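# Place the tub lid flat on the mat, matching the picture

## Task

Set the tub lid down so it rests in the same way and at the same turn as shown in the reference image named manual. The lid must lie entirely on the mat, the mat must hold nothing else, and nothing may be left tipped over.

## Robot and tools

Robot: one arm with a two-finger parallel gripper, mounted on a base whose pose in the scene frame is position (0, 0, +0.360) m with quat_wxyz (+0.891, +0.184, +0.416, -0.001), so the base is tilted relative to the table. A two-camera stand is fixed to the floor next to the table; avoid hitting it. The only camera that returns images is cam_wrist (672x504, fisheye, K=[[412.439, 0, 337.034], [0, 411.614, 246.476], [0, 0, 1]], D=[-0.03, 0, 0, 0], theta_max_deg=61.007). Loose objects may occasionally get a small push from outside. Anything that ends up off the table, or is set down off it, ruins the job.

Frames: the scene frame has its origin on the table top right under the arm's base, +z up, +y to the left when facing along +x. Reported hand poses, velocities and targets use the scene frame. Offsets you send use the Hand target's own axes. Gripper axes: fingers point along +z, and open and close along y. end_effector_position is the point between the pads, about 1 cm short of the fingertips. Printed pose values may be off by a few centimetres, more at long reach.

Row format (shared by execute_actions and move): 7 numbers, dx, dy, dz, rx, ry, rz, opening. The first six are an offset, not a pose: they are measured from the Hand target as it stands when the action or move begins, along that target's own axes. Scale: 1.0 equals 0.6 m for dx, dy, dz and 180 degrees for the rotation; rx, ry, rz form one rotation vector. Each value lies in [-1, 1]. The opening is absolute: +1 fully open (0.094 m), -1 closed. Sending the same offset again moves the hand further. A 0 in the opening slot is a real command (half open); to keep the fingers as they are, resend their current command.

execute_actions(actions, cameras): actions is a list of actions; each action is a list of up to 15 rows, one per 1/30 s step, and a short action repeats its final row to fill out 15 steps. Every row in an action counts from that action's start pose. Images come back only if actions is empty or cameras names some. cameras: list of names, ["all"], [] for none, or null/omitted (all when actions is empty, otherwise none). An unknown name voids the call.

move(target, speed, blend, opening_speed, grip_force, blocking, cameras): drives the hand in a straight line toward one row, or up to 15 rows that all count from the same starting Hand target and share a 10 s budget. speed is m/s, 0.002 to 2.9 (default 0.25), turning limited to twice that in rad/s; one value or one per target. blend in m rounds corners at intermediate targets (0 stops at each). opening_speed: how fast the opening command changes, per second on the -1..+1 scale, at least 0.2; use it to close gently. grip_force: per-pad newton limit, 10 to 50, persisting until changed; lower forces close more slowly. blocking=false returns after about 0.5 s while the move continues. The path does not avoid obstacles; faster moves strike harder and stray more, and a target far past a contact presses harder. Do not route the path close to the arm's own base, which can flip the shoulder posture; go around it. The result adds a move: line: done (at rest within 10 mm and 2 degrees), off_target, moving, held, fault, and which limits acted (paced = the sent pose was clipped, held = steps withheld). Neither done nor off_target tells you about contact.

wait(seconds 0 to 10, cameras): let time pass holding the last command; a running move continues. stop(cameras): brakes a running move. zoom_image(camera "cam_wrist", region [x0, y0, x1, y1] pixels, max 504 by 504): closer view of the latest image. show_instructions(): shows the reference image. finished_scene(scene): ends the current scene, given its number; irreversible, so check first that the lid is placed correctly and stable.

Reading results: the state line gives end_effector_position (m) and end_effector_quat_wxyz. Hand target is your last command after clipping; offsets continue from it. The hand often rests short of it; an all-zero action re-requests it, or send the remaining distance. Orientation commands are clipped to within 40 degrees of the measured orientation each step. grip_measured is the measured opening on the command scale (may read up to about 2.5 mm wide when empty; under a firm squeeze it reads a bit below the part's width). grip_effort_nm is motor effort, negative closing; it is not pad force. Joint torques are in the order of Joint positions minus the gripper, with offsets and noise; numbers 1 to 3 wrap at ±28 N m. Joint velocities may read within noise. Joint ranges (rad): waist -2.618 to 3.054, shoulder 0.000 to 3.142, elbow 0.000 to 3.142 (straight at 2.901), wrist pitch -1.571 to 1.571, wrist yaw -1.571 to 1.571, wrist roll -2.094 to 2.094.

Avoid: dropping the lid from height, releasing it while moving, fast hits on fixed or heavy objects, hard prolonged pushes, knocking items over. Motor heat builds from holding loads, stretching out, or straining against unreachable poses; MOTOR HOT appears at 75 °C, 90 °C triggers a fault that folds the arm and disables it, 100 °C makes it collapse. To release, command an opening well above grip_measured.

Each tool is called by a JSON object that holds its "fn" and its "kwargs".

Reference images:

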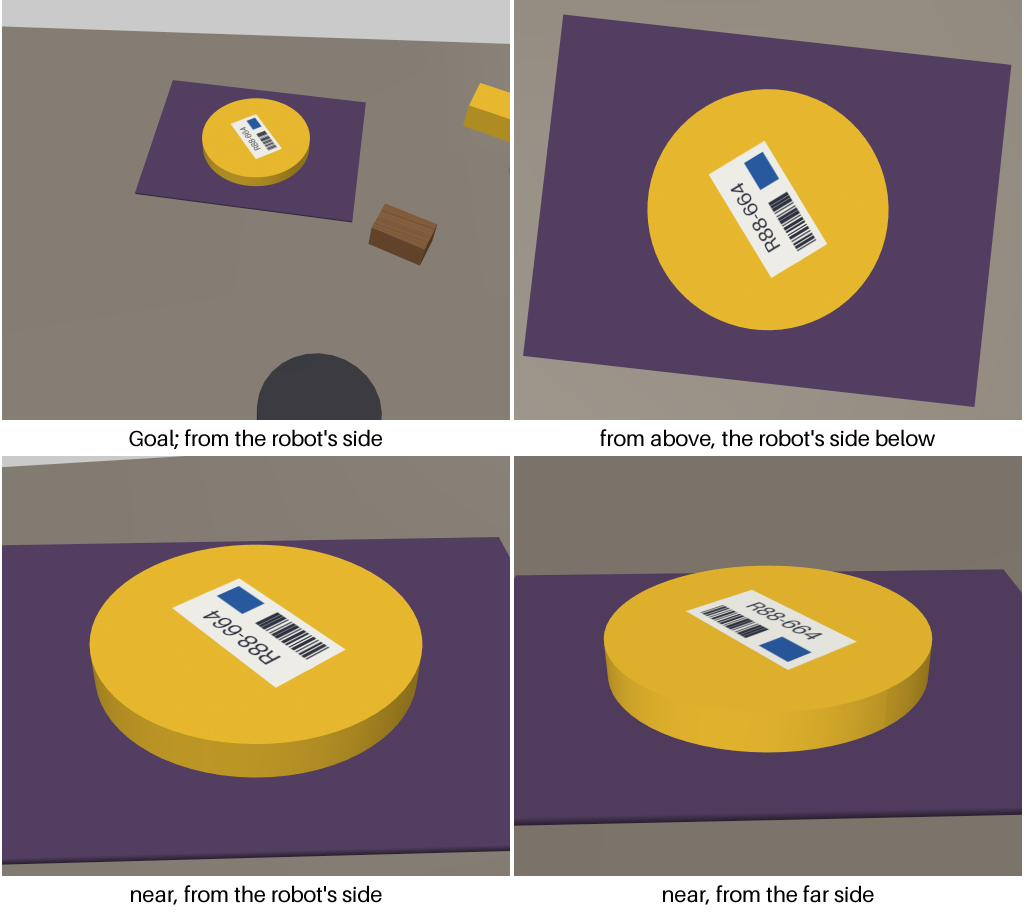

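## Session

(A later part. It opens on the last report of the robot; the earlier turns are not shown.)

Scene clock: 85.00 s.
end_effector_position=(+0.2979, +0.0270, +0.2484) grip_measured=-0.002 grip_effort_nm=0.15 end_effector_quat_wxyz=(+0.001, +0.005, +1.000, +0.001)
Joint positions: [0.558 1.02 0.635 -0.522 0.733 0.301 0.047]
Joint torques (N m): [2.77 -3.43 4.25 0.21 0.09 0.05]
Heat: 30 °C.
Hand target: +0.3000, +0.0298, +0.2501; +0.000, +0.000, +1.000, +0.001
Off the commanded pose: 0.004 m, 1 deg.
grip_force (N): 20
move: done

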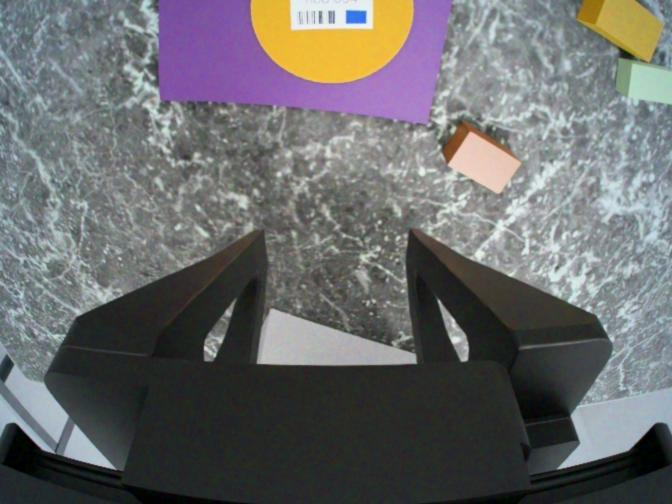

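{"fn": "move", "kwargs": {"target": [-0.108, 0.0, 0.233, 0, 0, 0.2778, 1.0], "speed": 0.3, "grip_force": 50, "cameras": ["cam_wrist"]}}

Scene clock: 87.70 s.
end_effector_position=(+0.3659, +0.0290, +0.1165) grip_measured=+0.998 grip_effort_nm=0.14 end_effector_quat_wxyz=(+0.003, +0.418, +0.908, +0.002)
Joint positions: [0.209 1.562 0.858 -0.015 0.493 0.841 0.094]
Joint torques (N m): [2.54 -6.61 2.21 0.52 -0.09 0]
Heat: 30 °C.
Hand target: +0.3649, +0.0301, +0.1103; +0.000, +0.422, +0.906, +0.001
Off the commanded pose: 0.006 m, 1 deg.
move: done

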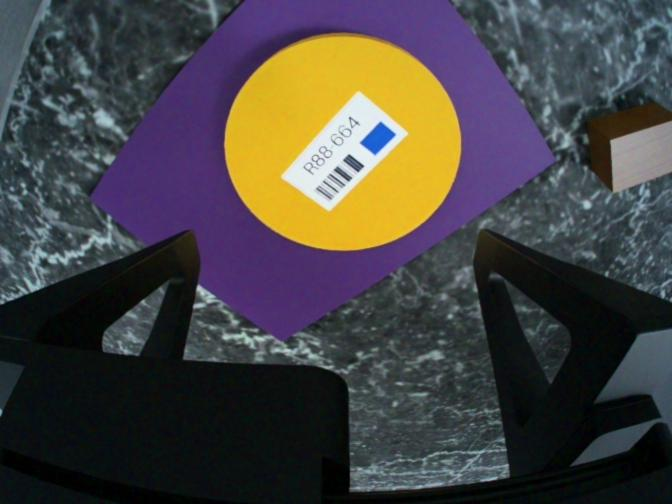

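{"fn": "move", "kwargs": {"target": [[0.0067, -0.006, 0.140, 0, 0, 0, 1.0],[0.0067, -0.006, 0.175, 0, 0, 0, 1.0]], "speed": [0.25, 0.04], "cameras": ["cam_wrist"]}}

Scene clock: 89.97 s.
end_effector_position=(+0.3663, +0.0311, +0.0243) grip_measured=+0.998 grip_effort_nm=0.14 end_effector_quat_wxyz=(+0.004, +0.425, +0.905, +0.002)
Joint positions: [0.093 1.904 1.003 0.219 0.404 0.772 0.094]
Joint torques (N m): [1.85 -4.64 1.89 0.81 -0.17 -0.18]
Heat: 30 °C.
Hand target: +0.3596, +0.0310, +0.0053; +0.000, +0.422, +0.906, +0.001
Off the commanded pose: 0.020 m, 1 deg.
move: off_target

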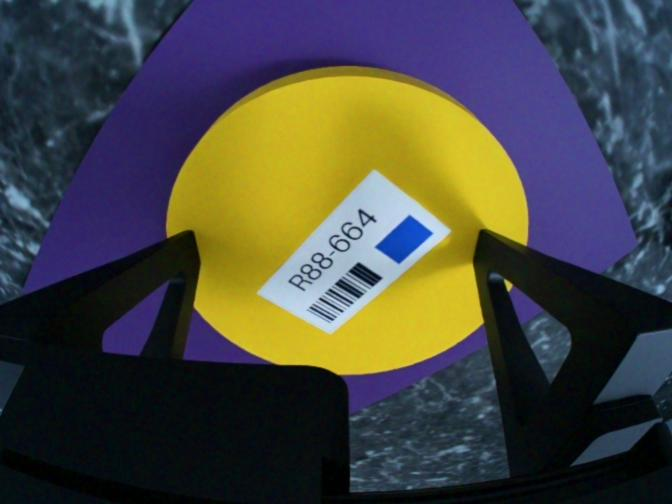

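{"fn": "move", "kwargs": {"target": [0, 0, 0, 0, 0, -0.333, 1.0], "speed": 0.4, "cameras": ["cam_wrist"]}}

Scene clock: 92.33 s.
end_effector_position=(+0.3276, +0.0365, +0.0253) grip_measured=+0.998 grip_effort_nm=0.13 end_effector_quat_wxyz=(-0.066, -0.105, +0.992, +0.009)
Joint positions: [0.101 1.915 1 0.075 0.417 -0.249 0.094]
Joint torques (N m): [1.65 -6.28 1.69 1.79 -0.23 -0.44]
Heat: 29 °C.
Hand target: +0.3597, +0.0309, +0.0053; +0.001, -0.087, +0.996, +0.001
Off the commanded pose: 0.038 m, 8 deg.
move: off_target

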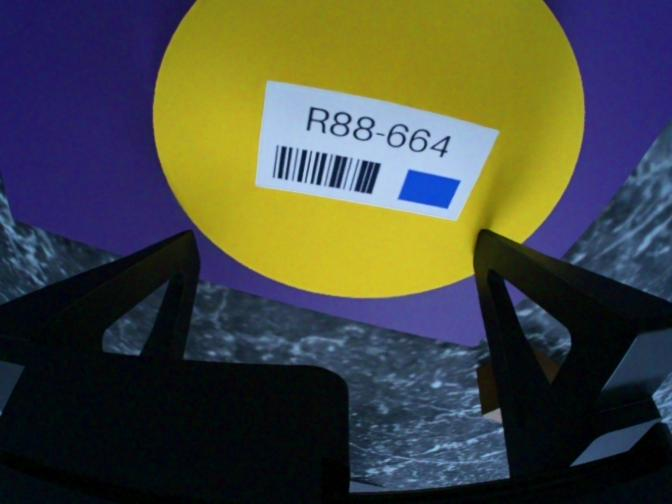

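{"fn": "move", "kwargs": {"target": [[0, 0, -0.06, 0, 0, 0, 1.0],[0.0787, -0.015, -0.125, -0.0493, -0.0078, 0.0993, 0.383]], "speed": 0.2, "cameras": ["cam_wrist"]}}

Scene clock: 97.17 s.
end_effector_position=(+0.3090, +0.0169, +0.0772) grip_measured=+0.385 grip_effort_nm=-0.09 end_effector_quat_wxyz=(-0.005, +0.061, +0.995, +0.077)
Joint positions: [0.009 1.625 0.667 0.261 0.188 -0.03 0.065]
Joint torques (N m): [1.73 -9.31 -0.73 0.46 -0.21 0.02]
Heat: 30 °C.
Hand target: +0.3147, +0.0138, +0.0802; +0.006, +0.069, +0.994, +0.079
Off the commanded pose: 0.007 m, 2 deg.
move: done

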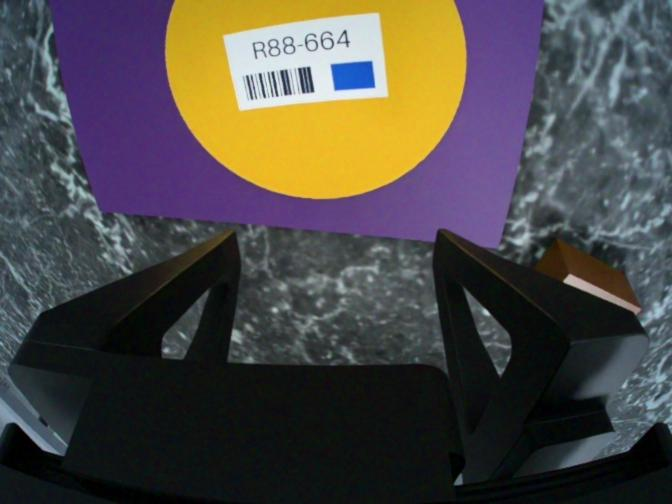

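{"fn": "move", "kwargs": {"target": [[0.0033, -0.0188, 0.073, 0, 0, 0, 0.383],[0.0033, -0.0247, 0.109, 0, 0, 0, 0.383]], "speed": [0.15, 0.04], "cameras": ["cam_wrist"]}}

Scene clock: 99.63 s.
end_effector_position=(+0.3173, +0.0086, +0.0196) grip_measured=+0.385 grip_effort_nm=-0.09 end_effector_quat_wxyz=(+0.010, +0.072, +0.994, +0.076)
Joint positions: [-0.071 1.865 0.792 0.418 0.125 -0.066 0.065]
Joint torques (N m): [1.78 -6.5 -0.42 0.54 -0.19 -0.08]
Heat: 30 °C.
Hand target: +0.3121, +0.0097, +0.0134; +0.006, +0.069, +0.995, +0.078
Off the commanded pose: 0.008 m, 1 deg.
move: done

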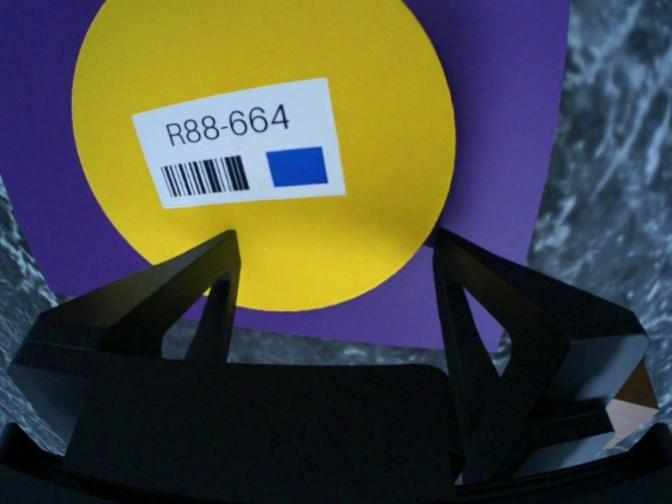

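{"fn": "move", "kwargs": {"target": [[0.0205, 0.0053, -0.0195, 0, 0, 0, 0.383],[0.0205, 0.001, 0.007, 0, 0, 0, 0.383],[-0.0097, 0.0085, 0.0082, 0, 0.0243, -0.1537, 0.383],[-0.031, 0.0263, 0.0108, 0, 0.0459, -0.2909, 0.383]], "speed": [0.08, 0.05, 0.25, 0.25], "blend": [0, 0, 0.01, 0], "cameras": ["cam_wrist"]}}

Scene clock: 104.00 s.
end_effector_position=(+0.3427, +0.0219, +0.0181) grip_measured=+0.385 grip_effort_nm=-0.07 end_effector_quat_wxyz=(-0.013, -0.369, +0.926, +0.079)
Joint positions: [-0.005 1.888 1.008 0.105 0.208 -0.897 0.065]
Joint torques (N m): [3.41 -6.64 0.83 0.24 0.24 -0.2]
Heat: 30 °C.
Hand target: +0.3329, +0.0236, +0.0094; -0.029, -0.382, +0.921, +0.072
Off the commanded pose: 0.013 m, 3 deg.
move: off_target

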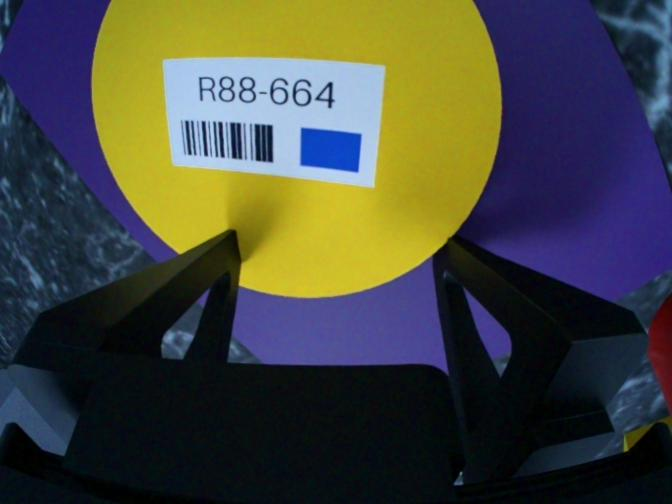

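{"fn": "move", "kwargs": {"target": [-0.0325, 0.0075, 0.0012, 0, 0.0258, -0.1645, 0.383], "cameras": ["cam_wrist"]}}

Scene clock: 106.30 s.
end_effector_position=(+0.3528, +0.0376, +0.0190) grip_measured=+0.385 grip_effort_nm=-0.07 end_effector_quat_wxyz=(-0.033, -0.595, +0.801, +0.064)
Joint positions: [0.077 1.934 1.111 -0.01 0.342 -1.339 0.065]
Joint torques (N m): [3.93 -6.6 0.98 0.25 0.2 -0.26]
Heat: 29 °C.
Hand target: +0.3433, +0.0406, +0.0095; -0.047, -0.607, +0.791, +0.062
Off the commanded pose: 0.014 m, 2 deg.
move: off_target

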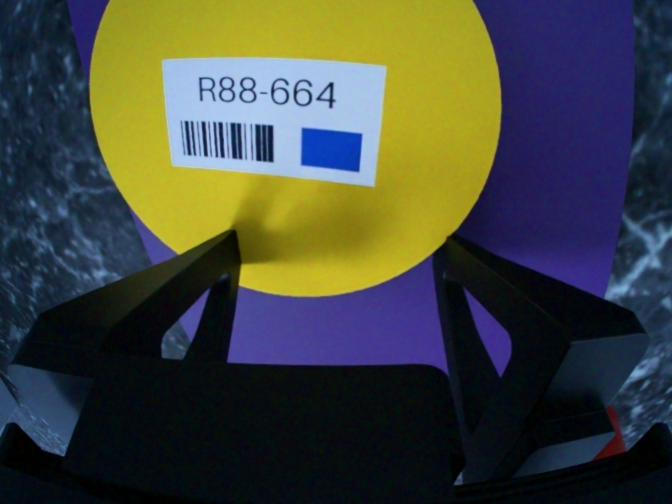

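{"fn": "move", "kwargs": {"target": [[0, 0.0155, -0.0988, 0, 0, 0, 0.383],[-0.127, -0.0275, -0.081, 0.0855, 0.0004, 0.4102, 0.383]], "blend": [0.01, 0], "speed": 0.3, "cameras": ["cam_wrist"]}}

Scene clock: 126.17 s.
end_effector_position=(+0.3941, +0.0964, +0.0575) grip_measured=+0.385 grip_effort_nm=-0.08 end_effector_quat_wxyz=(+0.010, -0.001, +0.997, -0.079)
Joint positions: [0.353 1.993 1.19 0.019 0.758 0.093 0.065]
Joint torques (N m): [7.17 -7.19 1.95 0.22 0.16 0.03]
Heat: 29 °C.
Hand target: +0.3861, +0.1080, +0.0551; +0.001, -0.013, +0.997, -0.078
Off the commanded pose: 0.014 m, 2 deg.
move: off_target

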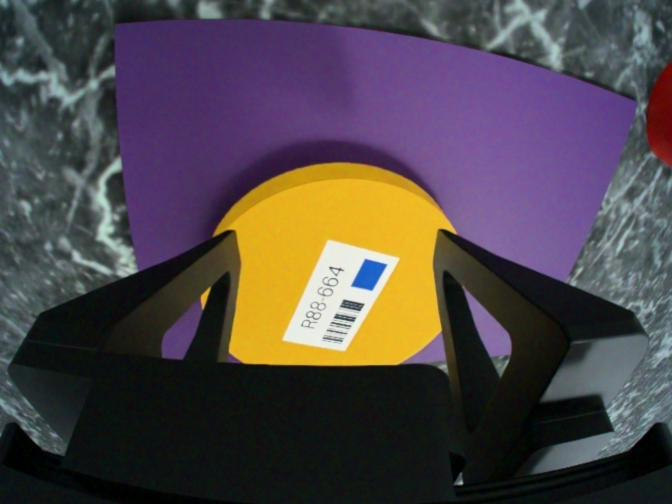

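{"fn": "move", "kwargs": {"target": [0.006, 0.028, 0.033, 0, 0, 0, 0.383], "speed": 0.1}}

Scene clock: 127.40 s.
end_effector_position=(+0.3853, +0.1108, +0.0351) grip_measured=+0.385 grip_effort_nm=-0.08 end_effector_quat_wxyz=(-0.001, -0.009, +0.997, -0.080)
Joint positions: [0.353 2.093 1.248 0.035 0.759 0.093 0.065]
Joint torques (N m): [7.32 -7.43 1.62 0.42 0.13 0.03]
Heat: 29 °C.
Hand target: +0.3821, +0.1215, +0.0329; +0.001, -0.013, +0.997, -0.078
Off the commanded pose: 0.011 m, 1 deg.
move: off_target

{"fn": "move", "kwargs": {"target": [[-0.0067, 0.0058, 0.038, 0, 0, 0, 0.383],[0.022, -0.0008, 0.0388, 0, -0.023, -0.1455, 0.383],[0.0453, -0.0203, 0.042, 0, -0.0468, -0.2964, 0.383]], "speed": [0.05, 0.25, 0.25], "blend": [0, 0.01, 0], "cameras": ["cam_wrist"]}}

Scene clock: 131.03 s.
end_effector_position=(+0.3642, +0.1138, +0.0188) grip_measured=+0.385 grip_effort_nm=-0.08 end_effector_quat_wxyz=(+0.051, -0.453, +0.887, -0.076)
Joint positions: [0.317 2.13 1.01 0.543 0.665 -0.99 0.065]
Joint torques (N m): [3.21 -7.92 -0.46 0.54 -0.24 -0.3]
Heat: 29 °C.
Hand target: +0.3555, +0.1048, +0.0099; +0.037, -0.464, +0.882, -0.069
Off the commanded pose: 0.015 m, 2 deg.
move: off_target

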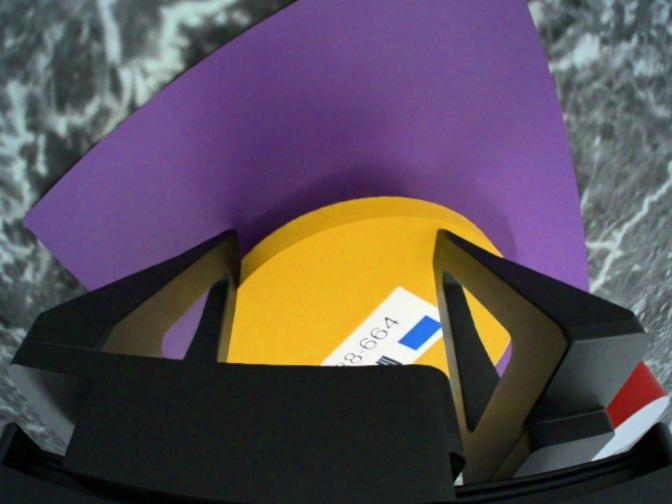

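{"fn": "move", "kwargs": {"target": [[0.02, -0.003, 0, 0, -0.0156, -0.0988, 0.383],[0.02, -0.032, -0.19, 0, -0.0156, -0.0988, 0.383]], "cameras": ["cam_wrist"]}}

Scene clock: 134.13 s.
end_effector_position=(+0.3532, +0.0905, +0.1225) grip_measured=+0.385 grip_effort_nm=-0.08 end_effector_quat_wxyz=(+0.049, -0.592, +0.801, -0.067)
Joint positions: [0.423 1.693 0.731 0.333 0.713 -1.236 0.065]
Joint torques (N m): [5.38 -7.72 0.51 0.49 0.09 0.05]
Heat: 29 °C.
Hand target: +0.3496, +0.0942, +0.1255; +0.047, -0.596, +0.799, -0.062
Off the commanded pose: 0.006 m, 1 deg.
move: done

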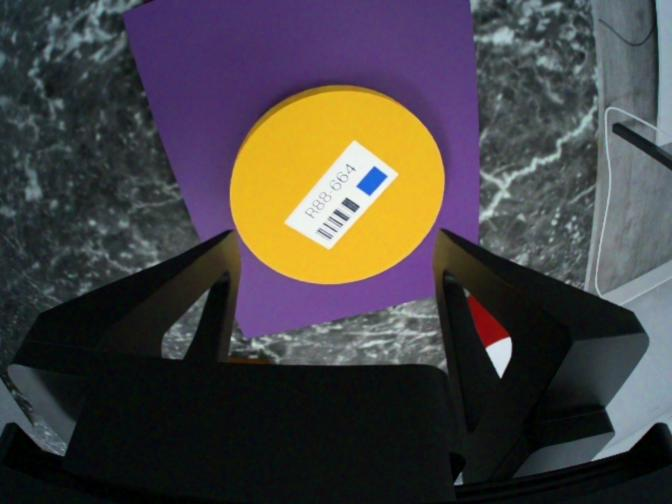

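{"fn": "finished_scene", "kwargs": {"scene": 1}}

The scene is finished: the task was done.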